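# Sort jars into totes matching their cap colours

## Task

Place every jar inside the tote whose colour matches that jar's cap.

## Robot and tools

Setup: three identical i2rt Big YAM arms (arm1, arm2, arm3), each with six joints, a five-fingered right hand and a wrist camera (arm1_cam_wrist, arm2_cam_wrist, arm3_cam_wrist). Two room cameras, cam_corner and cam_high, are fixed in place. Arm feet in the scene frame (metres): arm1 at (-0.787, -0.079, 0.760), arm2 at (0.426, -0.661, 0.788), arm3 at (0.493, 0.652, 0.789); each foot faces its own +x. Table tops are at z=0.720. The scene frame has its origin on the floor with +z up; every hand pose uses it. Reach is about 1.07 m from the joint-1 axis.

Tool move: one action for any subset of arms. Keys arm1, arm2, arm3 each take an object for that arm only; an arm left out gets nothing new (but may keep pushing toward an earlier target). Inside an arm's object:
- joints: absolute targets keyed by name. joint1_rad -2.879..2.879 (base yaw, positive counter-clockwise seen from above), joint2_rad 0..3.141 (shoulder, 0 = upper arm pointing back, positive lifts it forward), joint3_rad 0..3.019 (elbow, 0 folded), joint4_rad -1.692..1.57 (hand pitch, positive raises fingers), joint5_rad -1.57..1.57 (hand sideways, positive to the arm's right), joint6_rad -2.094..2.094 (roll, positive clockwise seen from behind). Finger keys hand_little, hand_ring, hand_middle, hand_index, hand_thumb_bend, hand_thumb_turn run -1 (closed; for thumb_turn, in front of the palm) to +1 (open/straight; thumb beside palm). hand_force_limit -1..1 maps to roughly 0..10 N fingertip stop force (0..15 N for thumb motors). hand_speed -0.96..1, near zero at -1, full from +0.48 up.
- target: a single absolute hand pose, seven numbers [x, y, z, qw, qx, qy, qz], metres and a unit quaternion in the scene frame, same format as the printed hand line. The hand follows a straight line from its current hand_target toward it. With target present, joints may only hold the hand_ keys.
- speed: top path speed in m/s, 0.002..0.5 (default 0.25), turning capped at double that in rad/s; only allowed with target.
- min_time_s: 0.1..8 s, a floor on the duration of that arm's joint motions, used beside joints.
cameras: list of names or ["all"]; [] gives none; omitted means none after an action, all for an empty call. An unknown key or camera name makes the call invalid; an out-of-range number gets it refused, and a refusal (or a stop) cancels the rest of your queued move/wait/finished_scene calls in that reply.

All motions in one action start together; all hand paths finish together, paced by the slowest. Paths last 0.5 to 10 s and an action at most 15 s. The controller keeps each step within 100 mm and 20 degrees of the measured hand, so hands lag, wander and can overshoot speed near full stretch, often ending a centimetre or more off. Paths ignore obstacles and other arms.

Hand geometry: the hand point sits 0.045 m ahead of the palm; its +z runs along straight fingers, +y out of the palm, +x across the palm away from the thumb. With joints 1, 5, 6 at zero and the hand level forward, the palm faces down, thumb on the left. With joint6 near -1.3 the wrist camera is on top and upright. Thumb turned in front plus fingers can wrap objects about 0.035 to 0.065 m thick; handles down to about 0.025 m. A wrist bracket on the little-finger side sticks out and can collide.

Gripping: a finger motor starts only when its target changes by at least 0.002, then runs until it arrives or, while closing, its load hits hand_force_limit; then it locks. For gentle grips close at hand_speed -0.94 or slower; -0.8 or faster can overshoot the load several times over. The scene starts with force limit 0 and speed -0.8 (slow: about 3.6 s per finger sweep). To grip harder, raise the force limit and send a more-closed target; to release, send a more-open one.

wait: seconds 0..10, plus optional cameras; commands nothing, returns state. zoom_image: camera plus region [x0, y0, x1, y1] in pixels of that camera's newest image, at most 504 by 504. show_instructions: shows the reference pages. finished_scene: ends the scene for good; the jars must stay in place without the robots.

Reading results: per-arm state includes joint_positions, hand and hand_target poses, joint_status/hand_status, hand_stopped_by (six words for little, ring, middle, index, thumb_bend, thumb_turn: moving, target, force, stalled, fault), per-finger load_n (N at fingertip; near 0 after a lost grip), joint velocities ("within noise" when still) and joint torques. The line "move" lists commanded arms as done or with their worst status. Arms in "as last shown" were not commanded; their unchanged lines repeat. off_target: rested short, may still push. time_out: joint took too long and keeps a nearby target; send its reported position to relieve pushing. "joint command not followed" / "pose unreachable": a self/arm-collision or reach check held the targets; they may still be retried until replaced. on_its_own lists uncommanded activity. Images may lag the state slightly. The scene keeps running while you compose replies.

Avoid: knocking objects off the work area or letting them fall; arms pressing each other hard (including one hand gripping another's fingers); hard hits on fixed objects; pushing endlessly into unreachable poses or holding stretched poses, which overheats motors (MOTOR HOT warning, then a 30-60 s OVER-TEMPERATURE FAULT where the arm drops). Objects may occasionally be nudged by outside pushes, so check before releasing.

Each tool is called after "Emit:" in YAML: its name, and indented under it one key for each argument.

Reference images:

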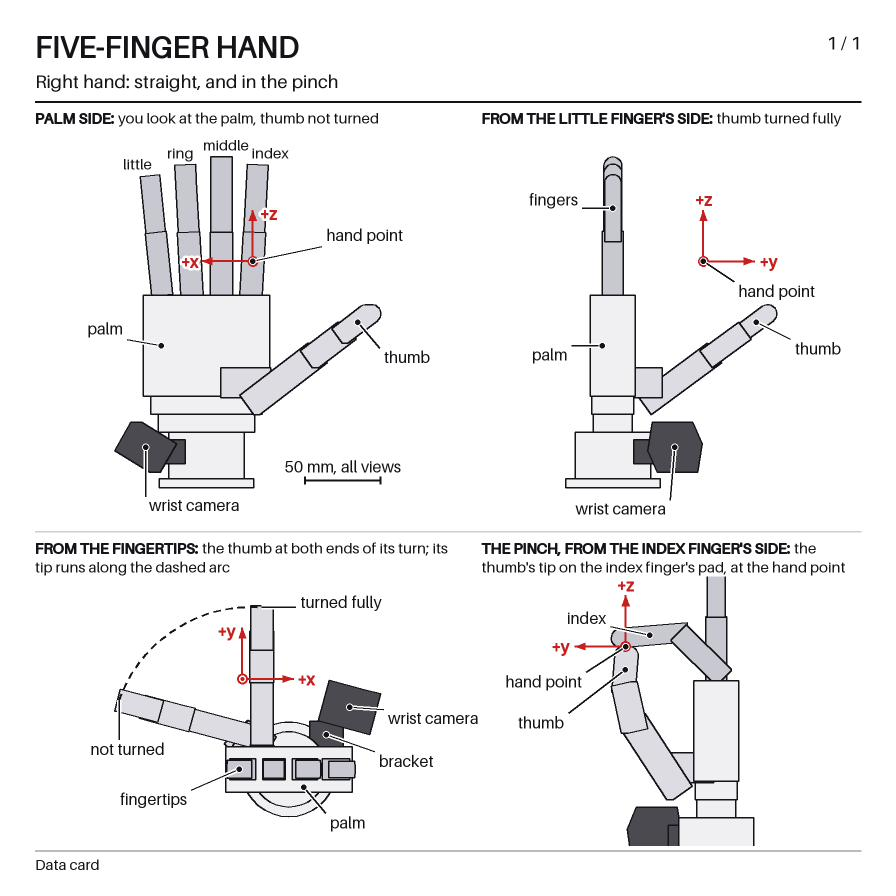

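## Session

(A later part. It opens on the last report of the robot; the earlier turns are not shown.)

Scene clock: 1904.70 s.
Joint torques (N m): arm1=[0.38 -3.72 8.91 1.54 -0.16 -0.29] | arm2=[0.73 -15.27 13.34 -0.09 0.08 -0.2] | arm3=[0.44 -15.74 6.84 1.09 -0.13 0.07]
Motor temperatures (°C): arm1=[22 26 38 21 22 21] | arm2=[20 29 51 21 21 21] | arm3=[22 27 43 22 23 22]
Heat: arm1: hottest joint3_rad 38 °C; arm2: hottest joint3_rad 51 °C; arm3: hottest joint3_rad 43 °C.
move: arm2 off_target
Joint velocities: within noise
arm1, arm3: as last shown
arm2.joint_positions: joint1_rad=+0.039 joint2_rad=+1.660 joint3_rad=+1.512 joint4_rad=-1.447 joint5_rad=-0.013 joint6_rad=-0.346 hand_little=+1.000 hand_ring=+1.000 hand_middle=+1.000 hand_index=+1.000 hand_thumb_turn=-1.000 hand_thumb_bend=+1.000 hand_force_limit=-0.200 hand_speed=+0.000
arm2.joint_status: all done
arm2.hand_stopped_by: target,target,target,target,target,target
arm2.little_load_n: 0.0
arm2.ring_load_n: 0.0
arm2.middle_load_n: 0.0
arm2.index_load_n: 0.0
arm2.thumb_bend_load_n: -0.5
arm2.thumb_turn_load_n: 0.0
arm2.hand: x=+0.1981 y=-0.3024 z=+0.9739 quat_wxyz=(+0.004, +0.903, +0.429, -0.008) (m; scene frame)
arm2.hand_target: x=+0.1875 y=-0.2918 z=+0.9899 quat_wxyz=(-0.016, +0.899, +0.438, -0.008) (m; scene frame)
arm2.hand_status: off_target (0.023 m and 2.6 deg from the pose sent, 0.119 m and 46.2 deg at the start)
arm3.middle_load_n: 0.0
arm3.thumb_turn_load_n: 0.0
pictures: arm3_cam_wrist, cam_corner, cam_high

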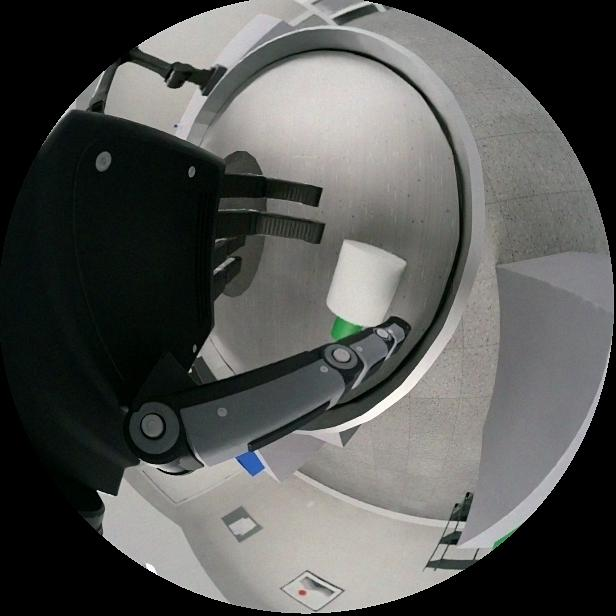

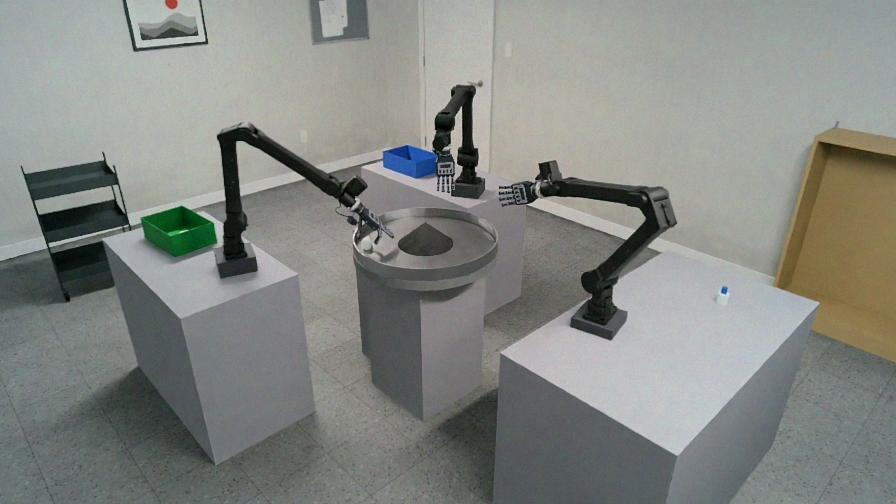

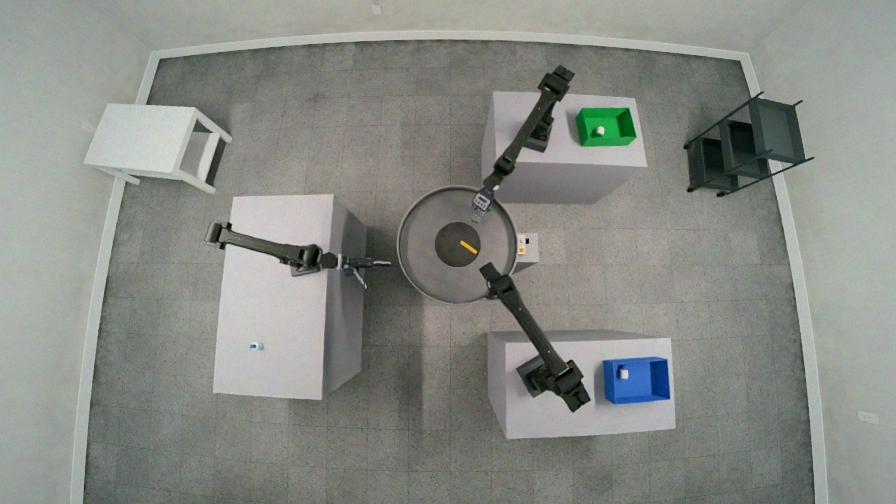

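Emit:
move:
  arm2: {"target": [0.173, -0.280, 0.878, 0.0156, -0.8987, -0.4383, 0.0076], "speed": 0.2}
  cameras: ["cam_high", "arm2_cam_wrist"]

Emit:
zoom_image:
  camera: "cam_high"
  region: [380, 170, 540, 330]

Scene clock: 1915.73 s.
Joint torques (N m): arm1=[0.32 -3.72 8.91 1.54 -0.16 -0.29] | arm2=[0.85 -17.03 8.18 0.81 0.07 -0.09] | arm3=[0.56 -16.79 6.97 1.22 -0.15 0.01]
Motor temperatures (°C): arm1=[22 26 38 21 22 21] | arm2=[20 29 53 21 21 21] | arm3=[22 27 43 22 23 22]
Heat: arm1: hottest joint3_rad 38 °C; arm2: hottest joint3_rad 53 °C; arm3: hottest joint3_rad 43 °C.
move: arm2 done
Joint velocities: within noise
arm1, arm3: as last shown
arm1.thumb_turn_load_n: 0.0
arm2.joint_positions: joint1_rad=+0.049 joint2_rad=+1.774 joint3_rad=+1.403 joint4_rad=-1.201 joint5_rad=-0.013 joint6_rad=-0.346 hand_little=+1.000 hand_ring=+1.000 hand_middle=+1.000 hand_index=+1.000 hand_thumb_turn=-1.000 hand_thumb_bend=+1.000 hand_force_limit=-0.200 hand_speed=+0.000
arm2.joint_status: not commanded
arm2.hand_stopped_by: target,target,target,target,target,target
arm2.little_load_n: 0.0
arm2.ring_load_n: 0.0
arm2.middle_load_n: 0.0
arm2.index_load_n: 0.0
arm2.thumb_bend_load_n: 0.0
arm2.thumb_turn_load_n: 0.0
arm2.hand: x=+0.1799 y=-0.2815 z=+0.8769 quat_wxyz=(-0.007, +0.901, +0.434, -0.008) (m; scene frame)
arm2.hand_target: x=+0.1731 y=-0.2801 z=+0.8780 quat_wxyz=(-0.016, +0.899, +0.438, -0.008) (m; scene frame)
arm2.hand_status: done (0.007 m and 1.1 deg from the pose sent, 0.102 m and 2.6 deg at the start)
pictures: arm2_cam_wrist, cam_high

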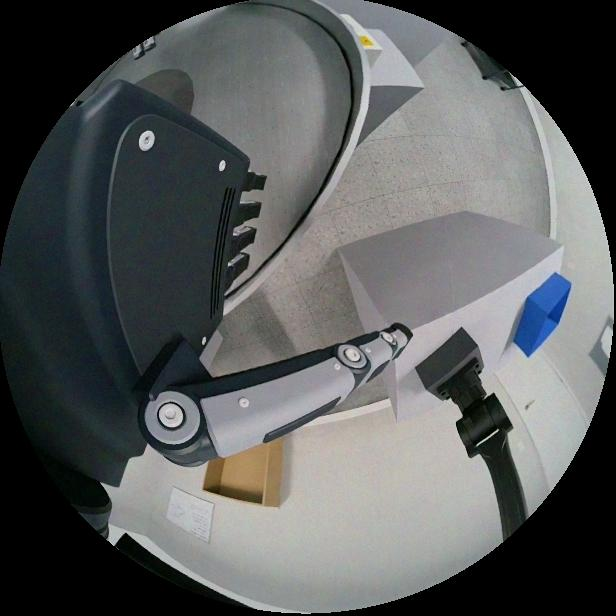

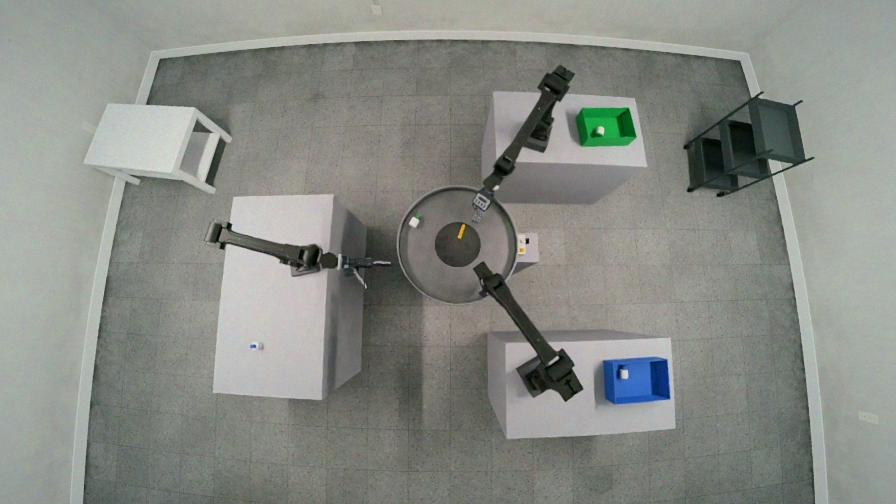

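Scaled by 3.150 from the camera's 896x504 image, which has a finer 1280x720 frame.

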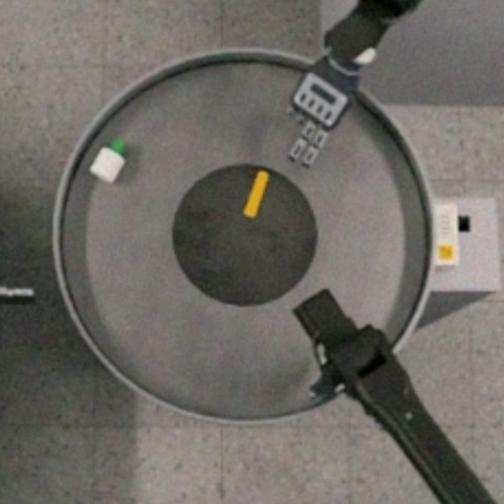

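Emit:
move:
  arm2: {"target": [0.1755, -0.2885, 0.873, 0.0156, -0.8987, -0.4383, 0.0076], "speed": 0.1}

Emit:
wait:
  seconds: 3
  cameras: ["cam_high"]

Emit:
zoom_image:
  camera: "cam_high"
  region: [380, 170, 540, 330]

Scene clock: 1923.23 s.
Joint torques (N m): arm1=[0.32 -3.72 8.91 1.54 -0.15 -0.29] | arm2=[0.85 -18.2 7.49 0.73 0.06 -0.05] | arm3=[1.38 -16.38 6.89 1.21 -0.12 0.02]
Motor temperatures (°C): arm1=[22 26 38 21 22 21] | arm2=[20 30 51 21 21 21] | arm3=[22 27 43 22 23 22]
Heat: arm1: hottest joint3_rad 38 °C; arm2: hottest joint3_rad 51 °C; arm3: hottest joint3_rad 43 °C.
move: arm2 done
Joint velocities: within noise
arm1, arm3: as last shown
arm1.thumb_turn_load_n: 0.5
arm2.joint_positions: joint1_rad=+0.054 joint2_rad=+1.774 joint3_rad=+1.373 joint4_rad=-1.181 joint5_rad=-0.013 joint6_rad=-0.345 hand_little=+1.000 hand_ring=+1.000 hand_middle=+1.000 hand_index=+1.000 hand_thumb_turn=-1.000 hand_thumb_bend=+1.000 hand_force_limit=-0.200 hand_speed=+0.000
arm2.joint_status: not commanded
arm2.hand_stopped_by: target,target,target,target,target,target
arm2.little_load_n: -0.5
arm2.ring_load_n: 0.0
arm2.middle_load_n: 0.0
arm2.index_load_n: 0.0
arm2.thumb_bend_load_n: 0.0
arm2.thumb_turn_load_n: 0.0
arm2.hand: x=+0.1816 y=-0.2883 z=+0.8669 quat_wxyz=(-0.002, +0.900, +0.436, -0.008) (m; scene frame)
arm2.hand_target: x=+0.1757 y=-0.2886 z=+0.8730 quat_wxyz=(-0.015, +0.899, +0.438, -0.008) (m; scene frame)
arm2.hand_status: done (0.009 m and 1.6 deg from the pose sent, 0.009 m and 1.1 deg at the start)
pictures: none

Scene clock: 1926.23 s.
Joint torques (N m): arm1=[0.38 -3.72 8.92 1.52 -0.16 -0.29] | arm2=[0.79 -18.32 7.46 0.76 0.06 -0.05] | arm3=[0.56 -17.08 6.89 1.11 -0.13 0.04]
Motor temperatures (°C): arm1=[22 26 38 21 22 21] | arm2=[20 31 50 21 21 21] | arm3=[22 27 43 22 23 22]
Heat: arm1: hottest joint3_rad 38 °C; arm2: hottest joint3_rad 50 °C; arm3: hottest joint3_rad 43 °C.
Joint velocities: arm1=[0.005 -0.044 0.012 0.007 0.022 -0.051] | arm2=[within noise] | arm3=[within noise]
arm1.joint_positions: joint1_rad=-0.403 joint2_rad=+0.943 joint3_rad=+0.767 joint4_rad=-0.170 joint5_rad=-0.190 joint6_rad=-1.625 hand_little=+1.000 hand_ring=+1.000 hand_middle=+1.000 hand_index=+1.000 hand_thumb_turn=-1.000 hand_thumb_bend=+1.000 hand_force_limit=-0.100 hand_speed=+0.000
arm1.joint_status: not commanded
arm1.hand_stopped_by: target,target,target,target,target,target
arm1.little_load_n: 0.0
arm1.ring_load_n: 0.0
arm1.middle_load_n: 0.0
arm1.index_load_n: -0.5
arm1.thumb_bend_load_n: 0.0
arm1.thumb_turn_load_n: 0.5
arm1.hand: x=-0.3185 y=-0.1946 z=+1.0491 quat_wxyz=(-0.006, +0.817, -0.001, +0.576) (m; scene frame)
arm1.hand_target: x=-0.3200 y=-0.2000 z=+1.0501 quat_wxyz=(+0.000, +0.819, +0.000, +0.574) (m; scene frame)
arm1.hand_status: not commanded
arm2.joint_positions: joint1_rad=+0.054 joint2_rad=+1.774 joint3_rad=+1.373 joint4_rad=-1.181 joint5_rad=-0.013 joint6_rad=-0.345 hand_little=+1.000 hand_ring=+1.000 hand_middle=+1.000 hand_index=+1.000 hand_thumb_turn=-1.000 hand_thumb_bend=+1.000 hand_force_limit=-0.200 hand_speed=+0.000
arm2.joint_status: not commanded
arm2.hand_stopped_by: target,target,target,target,target,target
arm2.little_load_n: 0.0
arm2.ring_load_n: 0.0
arm2.middle_load_n: 0.0
arm2.index_load_n: 0.0
arm2.thumb_bend_load_n: 0.0
arm2.thumb_turn_load_n: 0.0
arm2.hand: x=+0.1816 y=-0.2883 z=+0.8669 quat_wxyz=(-0.002, +0.900, +0.436, -0.008) (m; scene frame)
arm2.hand_target: x=+0.1757 y=-0.2886 z=+0.8730 quat_wxyz=(-0.015, +0.899, +0.438, -0.008) (m; scene frame)
arm2.hand_status: done (0.009 m and 1.6 deg from the pose sent, 0.009 m and 1.1 deg at the start)
arm3.joint_positions: joint1_rad=-0.326 joint2_rad=+1.634 joint3_rad=+0.993 joint4_rad=-0.133 joint5_rad=+0.011 joint6_rad=-0.004 hand_little=+0.000 hand_ring=+0.000 hand_middle=+1.000 hand_index=+1.000 hand_thumb_turn=-1.000 hand_thumb_bend=+1.000 hand_force_limit=-0.200 hand_speed=+0.200
arm3.joint_status: not commanded
arm3.hand_stopped_by: target,target,target,target,target,target
arm3.little_load_n: 0.0
arm3.ring_load_n: 0.0
arm3.middle_load_n: 0.0
arm3.index_load_n: 0.0
arm3.thumb_bend_load_n: 0.0
arm3.thumb_turn_load_n: 0.0
arm3.hand: x=+0.1749 y=+0.1781 z=+0.8263 quat_wxyz=(+0.123, -0.292, -0.877, +0.362) (m; scene frame)
arm3.hand_target: x=+0.1789 y=+0.1790 z=+0.8278 quat_wxyz=(+0.121, -0.293, -0.876, +0.363) (m; scene frame)
arm3.hand_status: not commanded
wait: 3.00 s; at rest by 0.27 s
pictures: cam_high

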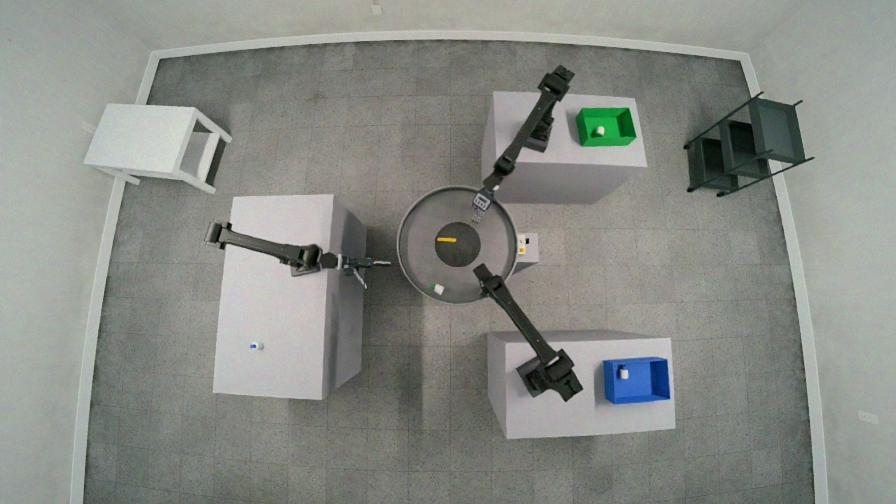

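Scaled by 3.150 from the camera's 896x504 image, which has a finer 1280x720 frame.

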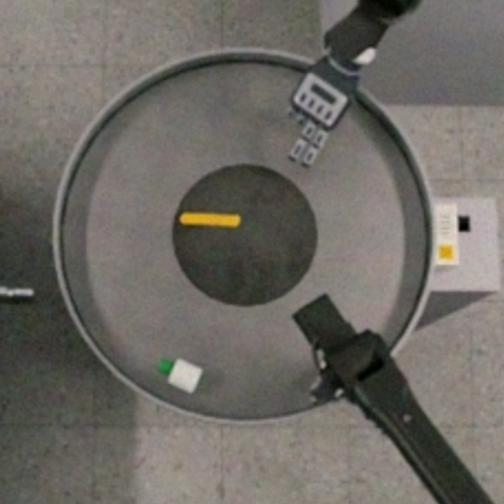

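Emit:
wait:
  seconds: 1
  cameras: ["cam_high", "arm3_cam_wrist"]

Emit:
zoom_image:
  camera: "cam_high"
  region: [380, 170, 540, 330]

Scene clock: 1931.80 s.
Joint torques (N m): arm1=[0.32 -3.72 8.91 1.54 -0.15 -0.3] | arm2=[0.79 -18.32 7.46 0.75 0.04 -0.06] | arm3=[1.03 -16.44 6.95 1.09 -0.07 0.04]
Motor temperatures (°C): arm1=[22 26 38 21 22 21] | arm2=[20 31 49 21 21 21] | arm3=[22 27 43 22 23 22]
Heat: arm1: hottest joint3_rad 38 °C; arm2: hottest joint3_rad 49 °C; arm3: hottest joint3_rad 43 °C.
Joint velocities: within noise
arm1.joint_positions: joint1_rad=-0.403 joint2_rad=+0.943 joint3_rad=+0.767 joint4_rad=-0.170 joint5_rad=-0.190 joint6_rad=-1.625 hand_little=+1.000 hand_ring=+1.000 hand_middle=+1.000 hand_index=+1.000 hand_thumb_turn=-1.000 hand_thumb_bend=+1.000 hand_force_limit=-0.100 hand_speed=+0.000
arm1.joint_status: not commanded
arm1.hand_stopped_by: target,target,target,target,target,target
arm1.little_load_n: 0.0
arm1.ring_load_n: 0.0
arm1.middle_load_n: 0.0
arm1.index_load_n: 0.0
arm1.thumb_bend_load_n: 0.0
arm1.thumb_turn_load_n: 0.0
arm1.hand: x=-0.3185 y=-0.1946 z=+1.0491 quat_wxyz=(-0.006, +0.817, -0.001, +0.576) (m; scene frame)
arm1.hand_target: x=-0.3200 y=-0.2000 z=+1.0501 quat_wxyz=(+0.000, +0.819, +0.000, +0.574) (m; scene frame)
arm1.hand_status: not commanded
arm2.joint_positions: joint1_rad=+0.054 joint2_rad=+1.774 joint3_rad=+1.373 joint4_rad=-1.181 joint5_rad=-0.012 joint6_rad=-0.345 hand_little=+1.000 hand_ring=+1.000 hand_middle=+1.000 hand_index=+1.000 hand_thumb_turn=-1.000 hand_thumb_bend=+1.000 hand_force_limit=-0.200 hand_speed=+0.000
arm2.joint_status: not commanded
arm2.hand_stopped_by: target,target,target,target,target,target
arm2.little_load_n: 0.0
arm2.ring_load_n: 0.0
arm2.middle_load_n: 0.0
arm2.index_load_n: 0.0
arm2.thumb_bend_load_n: 0.0
arm2.thumb_turn_load_n: 0.0
arm2.hand: x=+0.1818 y=-0.2883 z=+0.8669 quat_wxyz=(-0.002, +0.900, +0.436, -0.008) (m; scene frame)
arm2.hand_target: x=+0.1757 y=-0.2885 z=+0.8730 quat_wxyz=(-0.015, +0.899, +0.438, -0.008) (m; scene frame)
arm2.hand_status: done (0.009 m and 1.6 deg from the pose sent, 0.009 m and 1.1 deg at the start)
arm3.joint_positions: joint1_rad=-0.326 joint2_rad=+1.634 joint3_rad=+0.993 joint4_rad=-0.133 joint5_rad=+0.011 joint6_rad=-0.004 hand_little=+0.000 hand_ring=+0.000 hand_middle=+1.000 hand_index=+1.000 hand_thumb_turn=-1.000 hand_thumb_bend=+1.000 hand_force_limit=-0.200 hand_speed=+0.200
arm3.joint_status: not commanded
arm3.hand_stopped_by: target,target,target,target,target,target
arm3.little_load_n: 0.0
arm3.ring_load_n: 0.5
arm3.middle_load_n: 0.0
arm3.index_load_n: 0.0
arm3.thumb_bend_load_n: 0.0
arm3.thumb_turn_load_n: 0.5
arm3.hand: x=+0.1749 y=+0.1781 z=+0.8263 quat_wxyz=(+0.123, -0.292, -0.877, +0.362) (m; scene frame)
arm3.hand_target: x=+0.1789 y=+0.1790 z=+0.8278 quat_wxyz=(+0.121, -0.293, -0.876, +0.363) (m; scene frame)
arm3.hand_status: not commanded
wait: 1.00 s; at rest from the start
pictures: arm3_cam_wrist, cam_high

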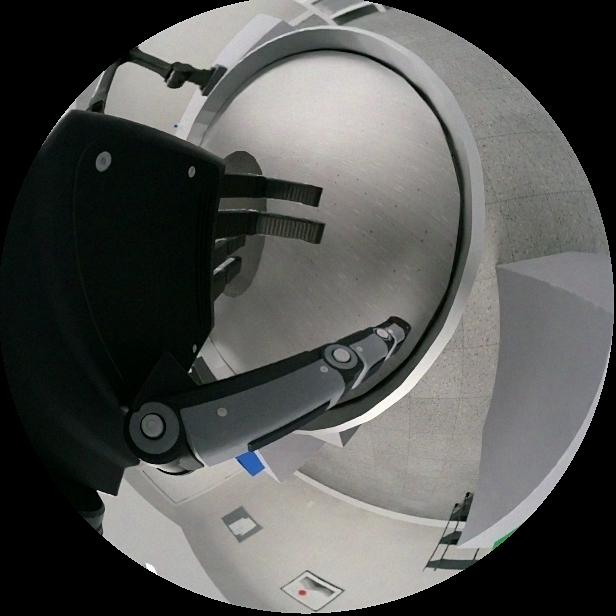

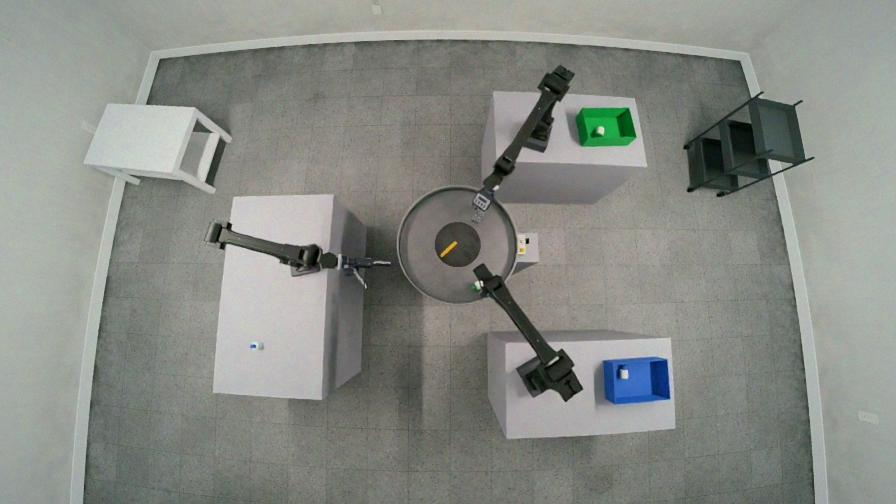

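Scaled by 3.150 from the camera's 896x504 image, which has a finer 1280x720 frame.

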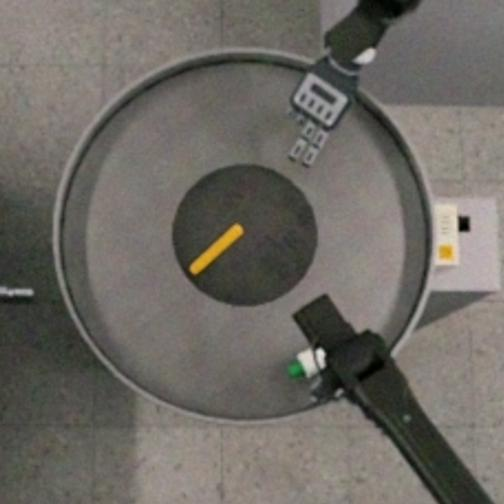

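Emit:
wait:
  seconds: 0.2
  cameras: ["cam_high"]

Emit:
zoom_image:
  camera: "cam_high"
  region: [380, 170, 540, 330]

Scene clock: 1935.00 s.
Joint torques (N m): arm1=[0.38 -3.72 8.91 1.52 -0.16 -0.29] | arm2=[0.85 -18.26 7.46 0.76 0.04 -0.06] | arm3=[0.97 -16.32 6.98 1.05 -0.11 0.02]
Motor temperatures (°C): arm1=[22 26 38 21 22 21] | arm2=[20 31 49 21 21 21] | arm3=[22 27 42 22 23 22]
Heat: arm1: hottest joint3_rad 38 °C; arm2: hottest joint3_rad 49 °C; arm3: hottest joint3_rad 42 °C.
Joint velocities: within noise
arm1.joint_positions: joint1_rad=-0.403 joint2_rad=+0.943 joint3_rad=+0.767 joint4_rad=-0.170 joint5_rad=-0.190 joint6_rad=-1.625 hand_little=+1.000 hand_ring=+1.000 hand_middle=+1.000 hand_index=+1.000 hand_thumb_turn=-1.000 hand_thumb_bend=+1.000 hand_force_limit=-0.100 hand_speed=+0.000
arm1.joint_status: not commanded
arm1.hand_stopped_by: target,target,target,target,target,target
arm1.little_load_n: 0.0
arm1.ring_load_n: 0.0
arm1.middle_load_n: 0.0
arm1.index_load_n: -0.5
arm1.thumb_bend_load_n: 0.0
arm1.thumb_turn_load_n: 0.0
arm1.hand: x=-0.3185 y=-0.1946 z=+1.0491 quat_wxyz=(-0.006, +0.817, -0.001, +0.576) (m; scene frame)
arm1.hand_target: x=-0.3200 y=-0.2000 z=+1.0501 quat_wxyz=(+0.000, +0.819, +0.000, +0.574) (m; scene frame)
arm1.hand_status: not commanded
arm2.joint_positions: joint1_rad=+0.054 joint2_rad=+1.774 joint3_rad=+1.373 joint4_rad=-1.181 joint5_rad=-0.012 joint6_rad=-0.345 hand_little=+1.000 hand_ring=+1.000 hand_middle=+1.000 hand_index=+1.000 hand_thumb_turn=-1.000 hand_thumb_bend=+1.000 hand_force_limit=-0.200 hand_speed=+0.000
arm2.joint_status: not commanded
arm2.hand_stopped_by: target,target,target,target,target,target
arm2.little_load_n: 0.0
arm2.ring_load_n: 0.0
arm2.middle_load_n: 0.0
arm2.index_load_n: 0.0
arm2.thumb_bend_load_n: 0.0
arm2.thumb_turn_load_n: 0.0
arm2.hand: x=+0.1818 y=-0.2883 z=+0.8669 quat_wxyz=(-0.002, +0.900, +0.436, -0.008) (m; scene frame)
arm2.hand_target: x=+0.1757 y=-0.2885 z=+0.8730 quat_wxyz=(-0.015, +0.899, +0.438, -0.008) (m; scene frame)
arm2.hand_status: done (0.009 m and 1.6 deg from the pose sent, 0.009 m and 1.1 deg at the start)
arm3.joint_positions: joint1_rad=-0.326 joint2_rad=+1.634 joint3_rad=+0.993 joint4_rad=-0.133 joint5_rad=+0.011 joint6_rad=-0.004 hand_little=+0.000 hand_ring=+0.000 hand_middle=+1.000 hand_index=+1.000 hand_thumb_turn=-1.000 hand_thumb_bend=+1.000 hand_force_limit=-0.200 hand_speed=+0.200
arm3.joint_status: not commanded
arm3.hand_stopped_by: target,target,target,target,target,target
arm3.little_load_n: 0.0
arm3.ring_load_n: 0.0
arm3.middle_load_n: 0.0
arm3.index_load_n: 0.0
arm3.thumb_bend_load_n: 0.0
arm3.thumb_turn_load_n: 0.0
arm3.hand: x=+0.1749 y=+0.1781 z=+0.8263 quat_wxyz=(+0.123, -0.292, -0.877, +0.362) (m; scene frame)
arm3.hand_target: x=+0.1789 y=+0.1790 z=+0.8278 quat_wxyz=(+0.121, -0.293, -0.876, +0.363) (m; scene frame)
arm3.hand_status: not commanded
wait: 0.20 s; at rest from the start
pictures: cam_high

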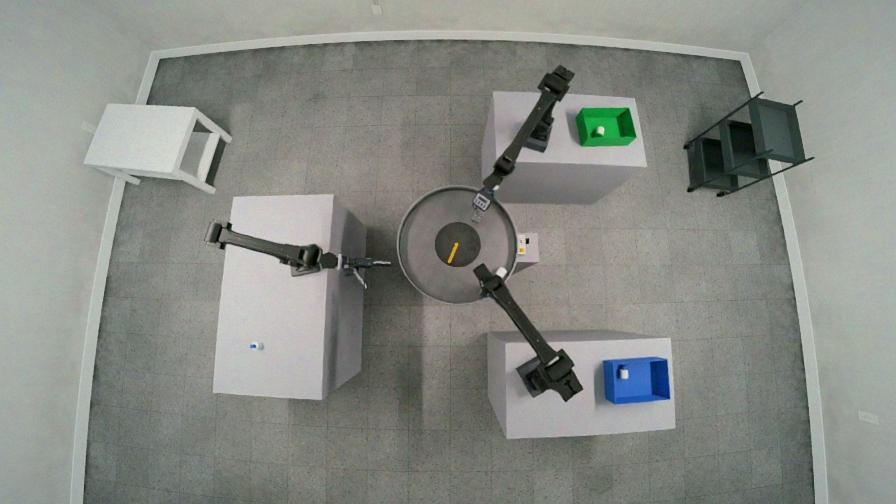

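Scaled by 3.150 from the camera's 896x504 image, which has a finer 1280x720 frame.

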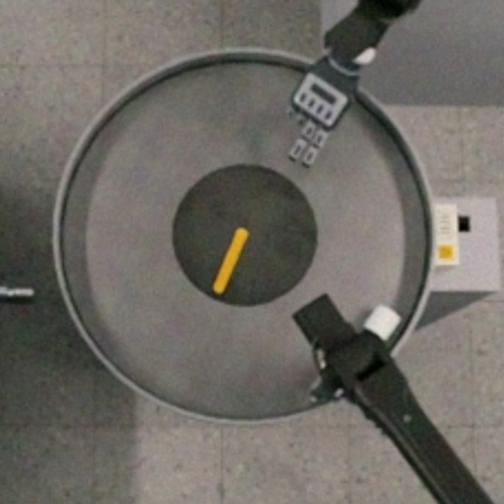

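Emit:
move:
  arm2: {"target": [0.178, -0.278, 0.873, 0.0147, -0.8432, -0.5373, 0.0093], "speed": 0.1}
  arm3: {"target": [0.16, 0.18, 0.95, -0.1495, 0.3610, 0.8505, -0.3523], "speed": 0.15, "joints": {"hand_speed": 0, "hand_index": 0.0, "hand_middle": 0.0, "hand_ring": 0.0, "hand_little": 0.0, "hand_thumb_turn": 1}}

Emit:
move:
  arm3: {"target": [-0.074, 0.123, 0.92, -0.1495, 0.3610, 0.8505, -0.3523], "speed": 0.15}
  cameras: ["cam_high", "arm3_cam_wrist", "arm2_cam_wrist"]

Emit:
zoom_image:
  camera: "cam_high"
  region: [380, 170, 540, 330]

Scene clock: 1995.20 s.
Joint torques (N m): arm1=[0.32 -3.72 8.91 1.52 -0.16 -0.29] | arm2=[0.91 -16.56 10.13 0.35 -0.17 -0.21] | arm3=[0.85 -15.21 13.03 0.72 0.04 0.06]
Motor temperatures (°C): arm1=[22 26 39 21 22 21] | arm2=[20 34 42 21 21 21] | arm3=[22 27 42 22 23 22]
Heat: arm1: hottest joint3_rad 39 °C; arm2: hottest joint3_rad 42 °C; arm3: hottest joint3_rad 42 °C.
move: arm2 off_target; arm3 off_target
Joint velocities: within noise
arm1: as last shown
arm1.index_load_n: 0.0
arm1.thumb_turn_load_n: 0.5
arm2.joint_positions: joint1_rad=+0.066 joint2_rad=+1.774 joint3_rad=+1.373 joint4_rad=-1.181 joint5_rad=-0.013 joint6_rad=-0.543 hand_little=+1.000 hand_ring=+1.000 hand_middle=+1.000 hand_index=+1.000 hand_thumb_turn=-1.000 hand_thumb_bend=+1.000 hand_force_limit=-0.200 hand_speed=+0.000
arm2.joint_status: not commanded
arm2.hand_stopped_by: target,target,target,target,target,target
arm2.little_load_n: 0.0
arm2.ring_load_n: 0.0
arm2.middle_load_n: 0.0
arm2.index_load_n: 0.0
arm2.thumb_bend_load_n: 0.0
arm2.thumb_turn_load_n: 0.0
arm2.hand: x=+0.1887 y=-0.2844 z=+0.8667 quat_wxyz=(-0.003, +0.849, +0.528, -0.008) (m; scene frame)
arm2.hand_target: x=+0.1782 y=-0.2783 z=+0.8730 quat_wxyz=(-0.015, +0.843, +0.537, -0.009) (m; scene frame)
arm2.hand_status: off_target (0.014 m and 1.9 deg from the pose sent, 0.012 m and 13.4 deg at the start)
arm3.joint_positions: joint1_rad=-0.326 joint2_rad=+1.493 joint3_rad=+1.120 joint4_rad=-0.469 joint5_rad=+0.119 joint6_rad=+0.107 hand_little=+0.000 hand_ring=+0.000 hand_middle=+0.000 hand_index=+0.000 hand_thumb_turn=+1.000 hand_thumb_bend=+1.000 hand_force_limit=-0.200 hand_speed=+0.000
arm3.joint_status: all done
arm3.hand_stopped_by: target,target,target,target,target,target
arm3.little_load_n: 0.0
arm3.ring_load_n: 0.0
arm3.middle_load_n: 0.0
arm3.index_load_n: 0.0
arm3.thumb_bend_load_n: 0.0
arm3.thumb_turn_load_n: 0.0
arm3.hand: x=+0.1710 y=+0.1983 z=+0.9157 quat_wxyz=(+0.143, -0.361, -0.863, +0.323) (m; scene frame)
arm3.hand_target: x=+0.1610 y=+0.1815 z=+0.9503 quat_wxyz=(+0.149, -0.361, -0.850, +0.353) (m; scene frame)
arm3.hand_status: off_target (0.040 m and 3.7 deg from the pose sent, 0.125 m and 9.0 deg at the start)
pictures: none

Scene clock: 1997.80 s.
Joint torques (N m): arm1=[0.38 -3.78 8.91 1.54 -0.15 -0.29] | arm2=[0.91 -16.5 10.13 0.36 -0.17 -0.21] | arm3=[0.62 -20.72 13.65 0.91 -0.2 -0.09]
Motor temperatures (°C): arm1=[22 26 39 21 22 21] | arm2=[20 34 42 21 21 21] | arm3=[22 27 43 22 23 22]
Heat: arm1: hottest joint3_rad 39 °C; arm2: hottest joint3_rad 42 °C; arm3: hottest joint3_rad 43 °C.
move: arm3 off_target
Joint velocities: within noise
arm1, arm2: as last shown
arm3.joint_positions: joint1_rad=-0.551 joint2_rad=+1.998 joint3_rad=+1.776 joint4_rad=-0.582 joint5_rad=-0.041 joint6_rad=-0.039 hand_little=+0.000 hand_ring=+0.000 hand_middle=+0.000 hand_index=+0.000 hand_thumb_turn=+1.000 hand_thumb_bend=+1.000 hand_force_limit=-0.200 hand_speed=+0.000
arm3.joint_status: not commanded
arm3.hand_stopped_by: target,target,target,target,target,target
arm3.little_load_n: 0.0
arm3.ring_load_n: 0.0
arm3.middle_load_n: 0.0
arm3.index_load_n: 0.0
arm3.thumb_bend_load_n: 0.0
arm3.thumb_turn_load_n: 0.0
arm3.hand: x=-0.0588 y=+0.1342 z=+0.9066 quat_wxyz=(+0.142, -0.367, -0.854, +0.340) (m; scene frame)
arm3.hand_target: x=-0.0731 y=+0.1240 z=+0.9200 quat_wxyz=(+0.150, -0.361, -0.850, +0.353) (m; scene frame)
arm3.hand_status: off_target (0.023 m and 1.8 deg from the pose sent, 0.256 m and 3.7 deg at the start)
pictures: arm2_cam_wrist, arm3_cam_wrist, cam_high

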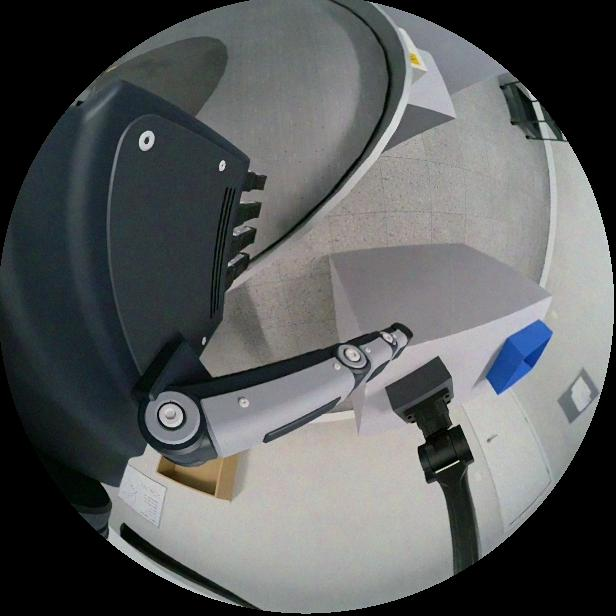

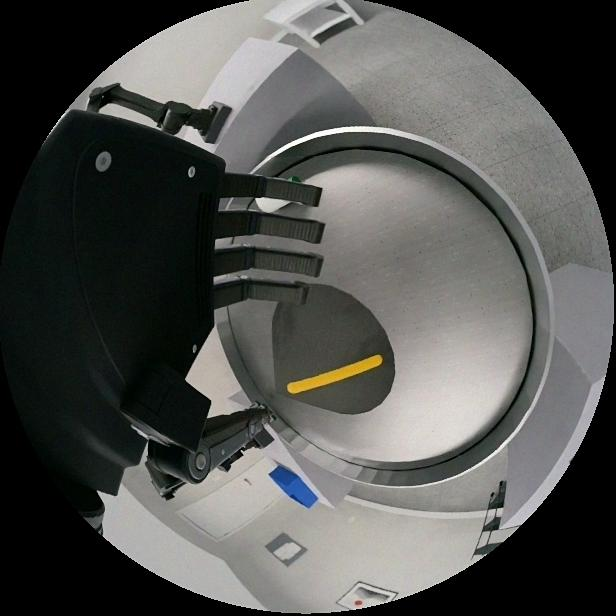

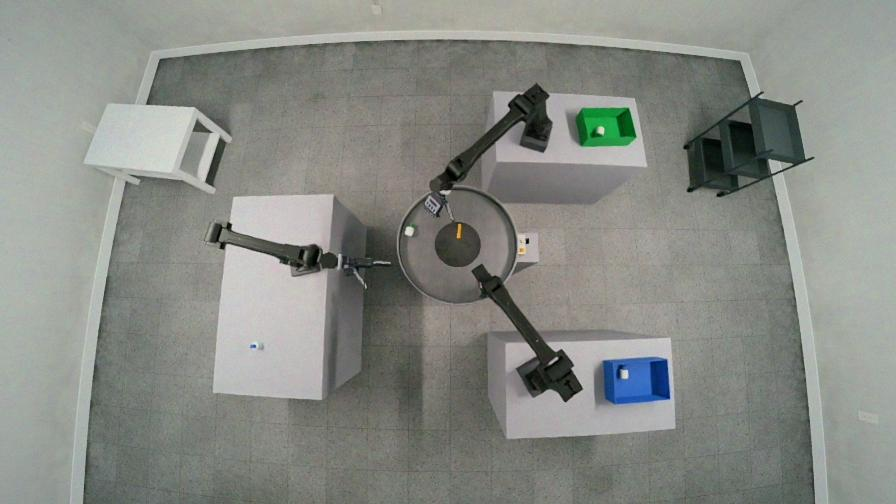

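Scaled by 3.150 from the camera's 896x504 image, which has a finer 1280x720 frame.

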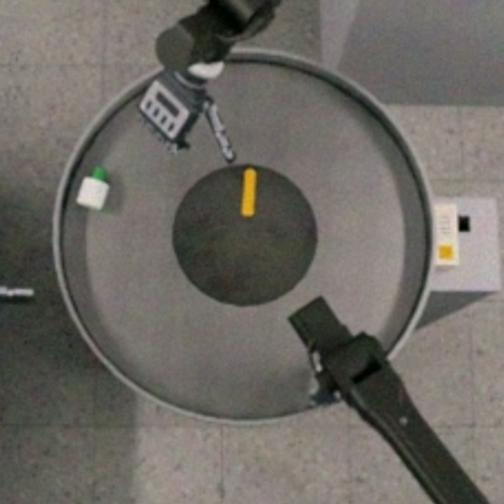

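Emit:
wait:
  seconds: 7
  cameras: ["cam_high"]

Emit:
zoom_image:
  camera: "cam_high"
  region: [380, 170, 540, 330]

Scene clock: 2009.17 s.
Joint torques (N m): arm1=[0.38 -3.78 8.92 1.52 -0.15 -0.29] | arm2=[0.91 -16.56 10.11 0.34 -0.18 -0.21] | arm3=[0.44 -20.95 13.94 0.8 -0.16 -0.12]
Motor temperatures (°C): arm1=[22 26 39 21 22 21] | arm2=[20 34 42 21 21 21] | arm3=[22 27 43 22 23 22]
Heat: arm1: hottest joint3_rad 39 °C; arm2: hottest joint3_rad 42 °C; arm3: hottest joint3_rad 43 °C.
Joint velocities: within noise
arm1.joint_positions: joint1_rad=-0.403 joint2_rad=+0.943 joint3_rad=+0.767 joint4_rad=-0.170 joint5_rad=-0.190 joint6_rad=-1.625 hand_little=+1.000 hand_ring=+1.000 hand_middle=+1.000 hand_index=+1.000 hand_thumb_turn=-1.000 hand_thumb_bend=+1.000 hand_force_limit=-0.100 hand_speed=+0.000
arm1.joint_status: not commanded
arm1.hand_stopped_by: target,target,target,target,target,target
arm1.little_load_n: 0.0
arm1.ring_load_n: 0.0
arm1.middle_load_n: 0.0
arm1.index_load_n: 0.0
arm1.thumb_bend_load_n: 0.0
arm1.thumb_turn_load_n: 0.5
arm1.hand: x=-0.3185 y=-0.1946 z=+1.0491 quat_wxyz=(-0.006, +0.817, -0.001, +0.576) (m; scene frame)
arm1.hand_target: x=-0.3200 y=-0.2000 z=+1.0501 quat_wxyz=(+0.000, +0.819, +0.000, +0.574) (m; scene frame)
arm1.hand_status: not commanded
arm2.joint_positions: joint1_rad=+0.066 joint2_rad=+1.774 joint3_rad=+1.373 joint4_rad=-1.181 joint5_rad=-0.013 joint6_rad=-0.543 hand_little=+1.000 hand_ring=+1.000 hand_middle=+1.000 hand_index=+1.000 hand_thumb_turn=-1.000 hand_thumb_bend=+1.000 hand_force_limit=-0.200 hand_speed=+0.000
arm2.joint_status: not commanded
arm2.hand_stopped_by: target,target,target,target,target,target
arm2.little_load_n: 0.0
arm2.ring_load_n: 0.0
arm2.middle_load_n: 0.0
arm2.index_load_n: 0.0
arm2.thumb_bend_load_n: 0.0
arm2.thumb_turn_load_n: 0.0
arm2.hand: x=+0.1887 y=-0.2844 z=+0.8667 quat_wxyz=(-0.003, +0.849, +0.528, -0.008) (m; scene frame)
arm2.hand_target: x=+0.1782 y=-0.2783 z=+0.8730 quat_wxyz=(-0.015, +0.843, +0.537, -0.009) (m; scene frame)
arm2.hand_status: not commanded
arm3.joint_positions: joint1_rad=-0.551 joint2_rad=+1.998 joint3_rad=+1.776 joint4_rad=-0.582 joint5_rad=-0.041 joint6_rad=-0.039 hand_little=+0.000 hand_ring=+0.000 hand_middle=+0.000 hand_index=+0.000 hand_thumb_turn=+1.000 hand_thumb_bend=+1.000 hand_force_limit=-0.200 hand_speed=+0.000
arm3.joint_status: not commanded
arm3.hand_stopped_by: target,target,target,target,target,target
arm3.little_load_n: 0.0
arm3.ring_load_n: 0.0
arm3.middle_load_n: 0.0
arm3.index_load_n: 0.0
arm3.thumb_bend_load_n: 0.0
arm3.thumb_turn_load_n: -0.5
arm3.hand: x=-0.0588 y=+0.1342 z=+0.9066 quat_wxyz=(+0.142, -0.367, -0.854, +0.340) (m; scene frame)
arm3.hand_target: x=-0.0731 y=+0.1240 z=+0.9200 quat_wxyz=(+0.150, -0.361, -0.850, +0.353) (m; scene frame)
arm3.hand_status: off_target (0.023 m and 1.8 deg from the pose sent, 0.256 m and 3.7 deg at the start)
wait: 7.00 s; at rest from the start
pictures: cam_high

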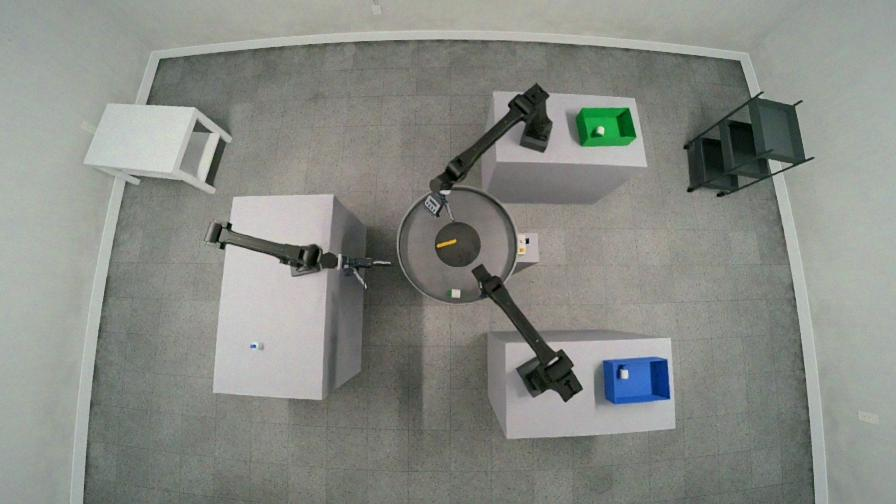

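Scaled by 3.150 from the camera's 896x504 image, which has a finer 1280x720 frame.

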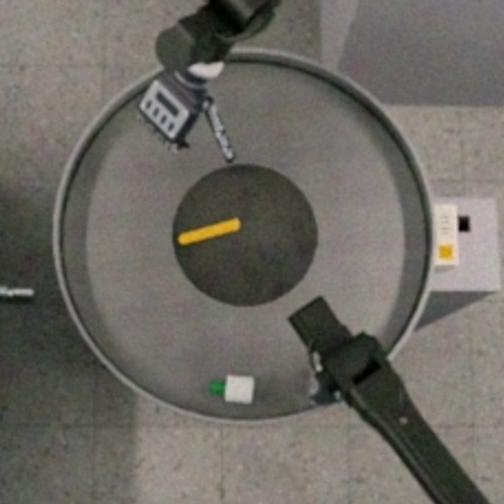

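Emit:
wait:
  seconds: 0.1
  cameras: ["cam_high"]

Emit:
zoom_image:
  camera: "cam_high"
  region: [380, 170, 540, 330]

Emit:
wait:
  seconds: 2.5
  cameras: ["cam_high"]

Emit:
zoom_image:
  camera: "cam_high"
  region: [380, 170, 540, 330]

Scene clock: 2015.50 s.
Joint torques (N m): arm1=[0.32 -3.72 8.91 1.52 -0.16 -0.29] | arm2=[0.85 -16.56 10.11 0.35 -0.17 -0.21] | arm3=[0.15 -21.3 13.78 0.73 -0.23 -0.12]
Motor temperatures (°C): arm1=[22 26 39 21 22 21] | arm2=[20 34 42 21 21 21] | arm3=[22 27 44 22 23 22]
Heat: arm1: hottest joint3_rad 39 °C; arm2: hottest joint3_rad 42 °C; arm3: hottest joint3_rad 44 °C.
Joint velocities: within noise
arm1.joint_positions: joint1_rad=-0.403 joint2_rad=+0.943 joint3_rad=+0.767 joint4_rad=-0.170 joint5_rad=-0.190 joint6_rad=-1.625 hand_little=+1.000 hand_ring=+1.000 hand_middle=+1.000 hand_index=+1.000 hand_thumb_turn=-1.000 hand_thumb_bend=+1.000 hand_force_limit=-0.100 hand_speed=+0.000
arm1.joint_status: not commanded
arm1.hand_stopped_by: target,target,target,target,target,target
arm1.little_load_n: 0.0
arm1.ring_load_n: 0.0
arm1.middle_load_n: 0.0
arm1.index_load_n: 0.0
arm1.thumb_bend_load_n: 0.0
arm1.thumb_turn_load_n: 0.0
arm1.hand: x=-0.3185 y=-0.1946 z=+1.0491 quat_wxyz=(-0.006, +0.817, -0.001, +0.576) (m; scene frame)
arm1.hand_target: x=-0.3200 y=-0.2000 z=+1.0501 quat_wxyz=(+0.000, +0.819, +0.000, +0.574) (m; scene frame)
arm1.hand_status: not commanded
arm2.joint_positions: joint1_rad=+0.066 joint2_rad=+1.774 joint3_rad=+1.373 joint4_rad=-1.181 joint5_rad=-0.013 joint6_rad=-0.543 hand_little=+1.000 hand_ring=+1.000 hand_middle=+1.000 hand_index=+1.000 hand_thumb_turn=-1.000 hand_thumb_bend=+1.000 hand_force_limit=-0.200 hand_speed=+0.000
arm2.joint_status: not commanded
arm2.hand_stopped_by: target,target,target,target,target,target
arm2.little_load_n: -0.5
arm2.ring_load_n: 0.0
arm2.middle_load_n: 0.0
arm2.index_load_n: 0.0
arm2.thumb_bend_load_n: 0.0
arm2.thumb_turn_load_n: 0.0
arm2.hand: x=+0.1887 y=-0.2844 z=+0.8667 quat_wxyz=(-0.003, +0.849, +0.528, -0.008) (m; scene frame)
arm2.hand_target: x=+0.1782 y=-0.2783 z=+0.8730 quat_wxyz=(-0.015, +0.843, +0.537, -0.009) (m; scene frame)
arm2.hand_status: not commanded
arm3.joint_positions: joint1_rad=-0.551 joint2_rad=+1.998 joint3_rad=+1.776 joint4_rad=-0.582 joint5_rad=-0.041 joint6_rad=-0.039 hand_little=+0.000 hand_ring=+0.000 hand_middle=+0.000 hand_index=+0.000 hand_thumb_turn=+1.000 hand_thumb_bend=+1.000 hand_force_limit=-0.200 hand_speed=+0.000
arm3.joint_status: not commanded
arm3.hand_stopped_by: target,target,target,target,target,target
arm3.little_load_n: 0.0
arm3.ring_load_n: 0.0
arm3.middle_load_n: 0.0
arm3.index_load_n: 0.0
arm3.thumb_bend_load_n: 0.0
arm3.thumb_turn_load_n: 0.0
arm3.hand: x=-0.0588 y=+0.1342 z=+0.9066 quat_wxyz=(+0.142, -0.367, -0.854, +0.340) (m; scene frame)
arm3.hand_target: x=-0.0731 y=+0.1240 z=+0.9200 quat_wxyz=(+0.150, -0.361, -0.850, +0.353) (m; scene frame)
arm3.hand_status: off_target (0.023 m and 1.8 deg from the pose sent, 0.256 m and 3.7 deg at the start)
wait: 0.10 s; at rest from the start
pictures: cam_high

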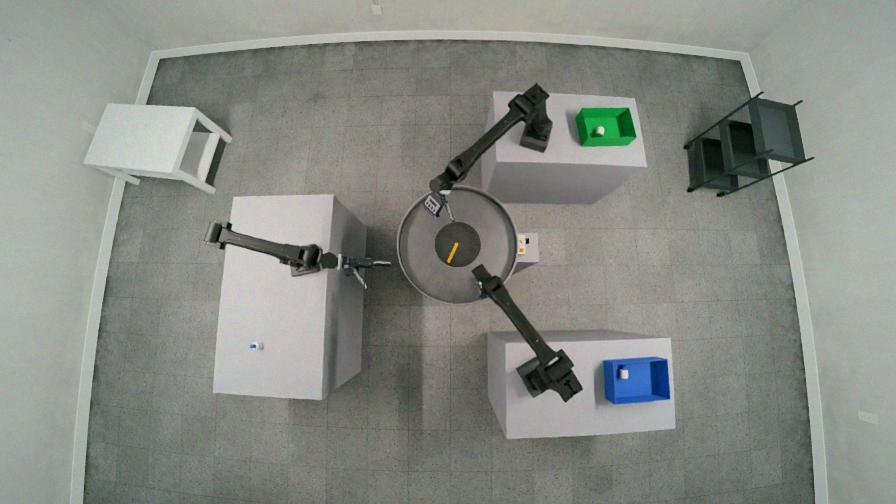

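Scaled by 3.150 from the camera's 896x504 image, which has a finer 1280x720 frame.

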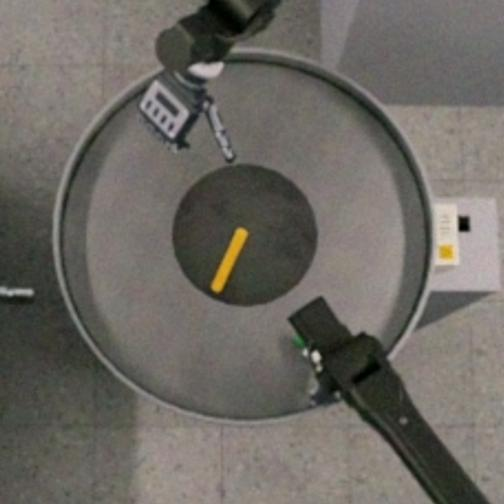

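Scene clock: 2018.00 s.
Joint torques (N m): arm1=[0.38 -3.72 8.91 1.54 -0.15 -0.29] | arm2=[0.91 -16.56 10.13 0.35 -0.18 -0.21] | arm3=[0.26 -21.42 13.64 0.73 -0.23 -0.11]
Motor temperatures (°C): arm1=[22 26 39 21 22 21] | arm2=[20 34 42 21 21 21] | arm3=[22 27 44 22 23 22]
Heat: arm1: hottest joint3_rad 39 °C; arm2: hottest joint3_rad 42 °C; arm3: hottest joint3_rad 44 °C.
Joint velocities: within noise
arm1.joint_positions: joint1_rad=-0.403 joint2_rad=+0.943 joint3_rad=+0.767 joint4_rad=-0.170 joint5_rad=-0.190 joint6_rad=-1.625 hand_little=+1.000 hand_ring=+1.000 hand_middle=+1.000 hand_index=+1.000 hand_thumb_turn=-1.000 hand_thumb_bend=+1.000 hand_force_limit=-0.100 hand_speed=+0.000
arm1.joint_status: not commanded
arm1.hand_stopped_by: target,target,target,target,target,target
arm1.little_load_n: 0.0
arm1.ring_load_n: 0.0
arm1.middle_load_n: 0.0
arm1.index_load_n: 0.0
arm1.thumb_bend_load_n: 0.0
arm1.thumb_turn_load_n: 0.0
arm1.hand: x=-0.3185 y=-0.1946 z=+1.0491 quat_wxyz=(-0.006, +0.817, -0.001, +0.576) (m; scene frame)
arm1.hand_target: x=-0.3200 y=-0.2000 z=+1.0501 quat_wxyz=(+0.000, +0.819, +0.000, +0.574) (m; scene frame)
arm1.hand_status: not commanded
arm2.joint_positions: joint1_rad=+0.066 joint2_rad=+1.774 joint3_rad=+1.373 joint4_rad=-1.181 joint5_rad=-0.013 joint6_rad=-0.543 hand_little=+1.000 hand_ring=+1.000 hand_middle=+1.000 hand_index=+1.000 hand_thumb_turn=-1.000 hand_thumb_bend=+1.000 hand_force_limit=-0.200 hand_speed=+0.000
arm2.joint_status: not commanded
arm2.hand_stopped_by: target,target,target,target,target,target
arm2.little_load_n: 0.0
arm2.ring_load_n: 0.0
arm2.middle_load_n: 0.0
arm2.index_load_n: 0.0
arm2.thumb_bend_load_n: 0.0
arm2.thumb_turn_load_n: 0.0
arm2.hand: x=+0.1887 y=-0.2844 z=+0.8667 quat_wxyz=(-0.003, +0.849, +0.528, -0.008) (m; scene frame)
arm2.hand_target: x=+0.1782 y=-0.2783 z=+0.8730 quat_wxyz=(-0.015, +0.843, +0.537, -0.009) (m; scene frame)
arm2.hand_status: not commanded
arm3.joint_positions: joint1_rad=-0.551 joint2_rad=+1.998 joint3_rad=+1.776 joint4_rad=-0.582 joint5_rad=-0.041 joint6_rad=-0.039 hand_little=+0.000 hand_ring=+0.000 hand_middle=+0.000 hand_index=+0.000 hand_thumb_turn=+1.000 hand_thumb_bend=+1.000 hand_force_limit=-0.200 hand_speed=+0.000
arm3.joint_status: not commanded
arm3.hand_stopped_by: target,target,target,target,target,target
arm3.little_load_n: 0.0
arm3.ring_load_n: 0.0
arm3.middle_load_n: 0.0
arm3.index_load_n: 0.0
arm3.thumb_bend_load_n: 0.0
arm3.thumb_turn_load_n: -0.5
arm3.hand: x=-0.0588 y=+0.1342 z=+0.9066 quat_wxyz=(+0.142, -0.367, -0.854, +0.340) (m; scene frame)
arm3.hand_target: x=-0.0731 y=+0.1240 z=+0.9200 quat_wxyz=(+0.150, -0.361, -0.850, +0.353) (m; scene frame)
arm3.hand_status: off_target (0.023 m and 1.8 deg from the pose sent, 0.256 m and 3.7 deg at the start)
wait: 2.50 s; at rest by 0.27 s
pictures: cam_high

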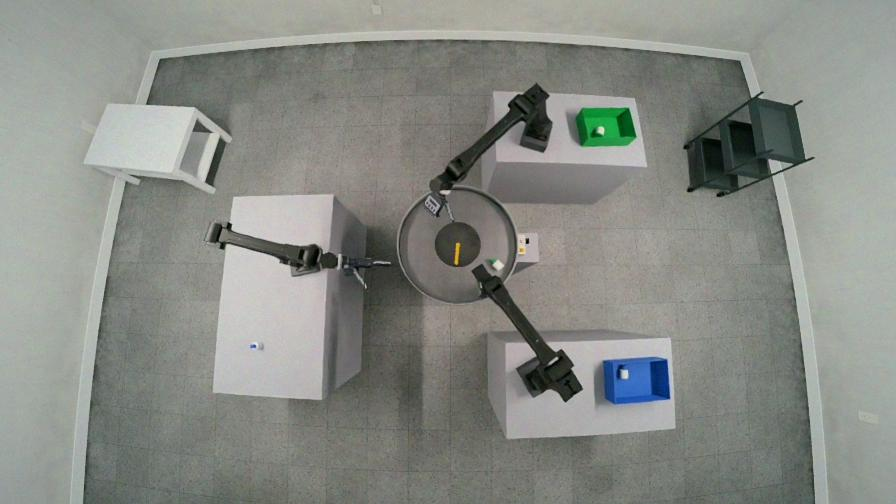

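Scaled by 3.150 from the camera's 896x504 image, which has a finer 1280x720 frame.

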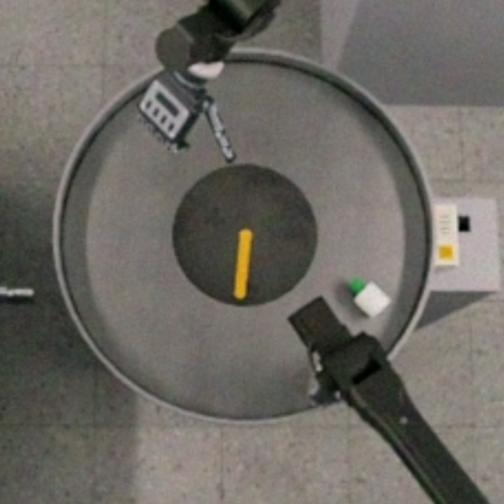

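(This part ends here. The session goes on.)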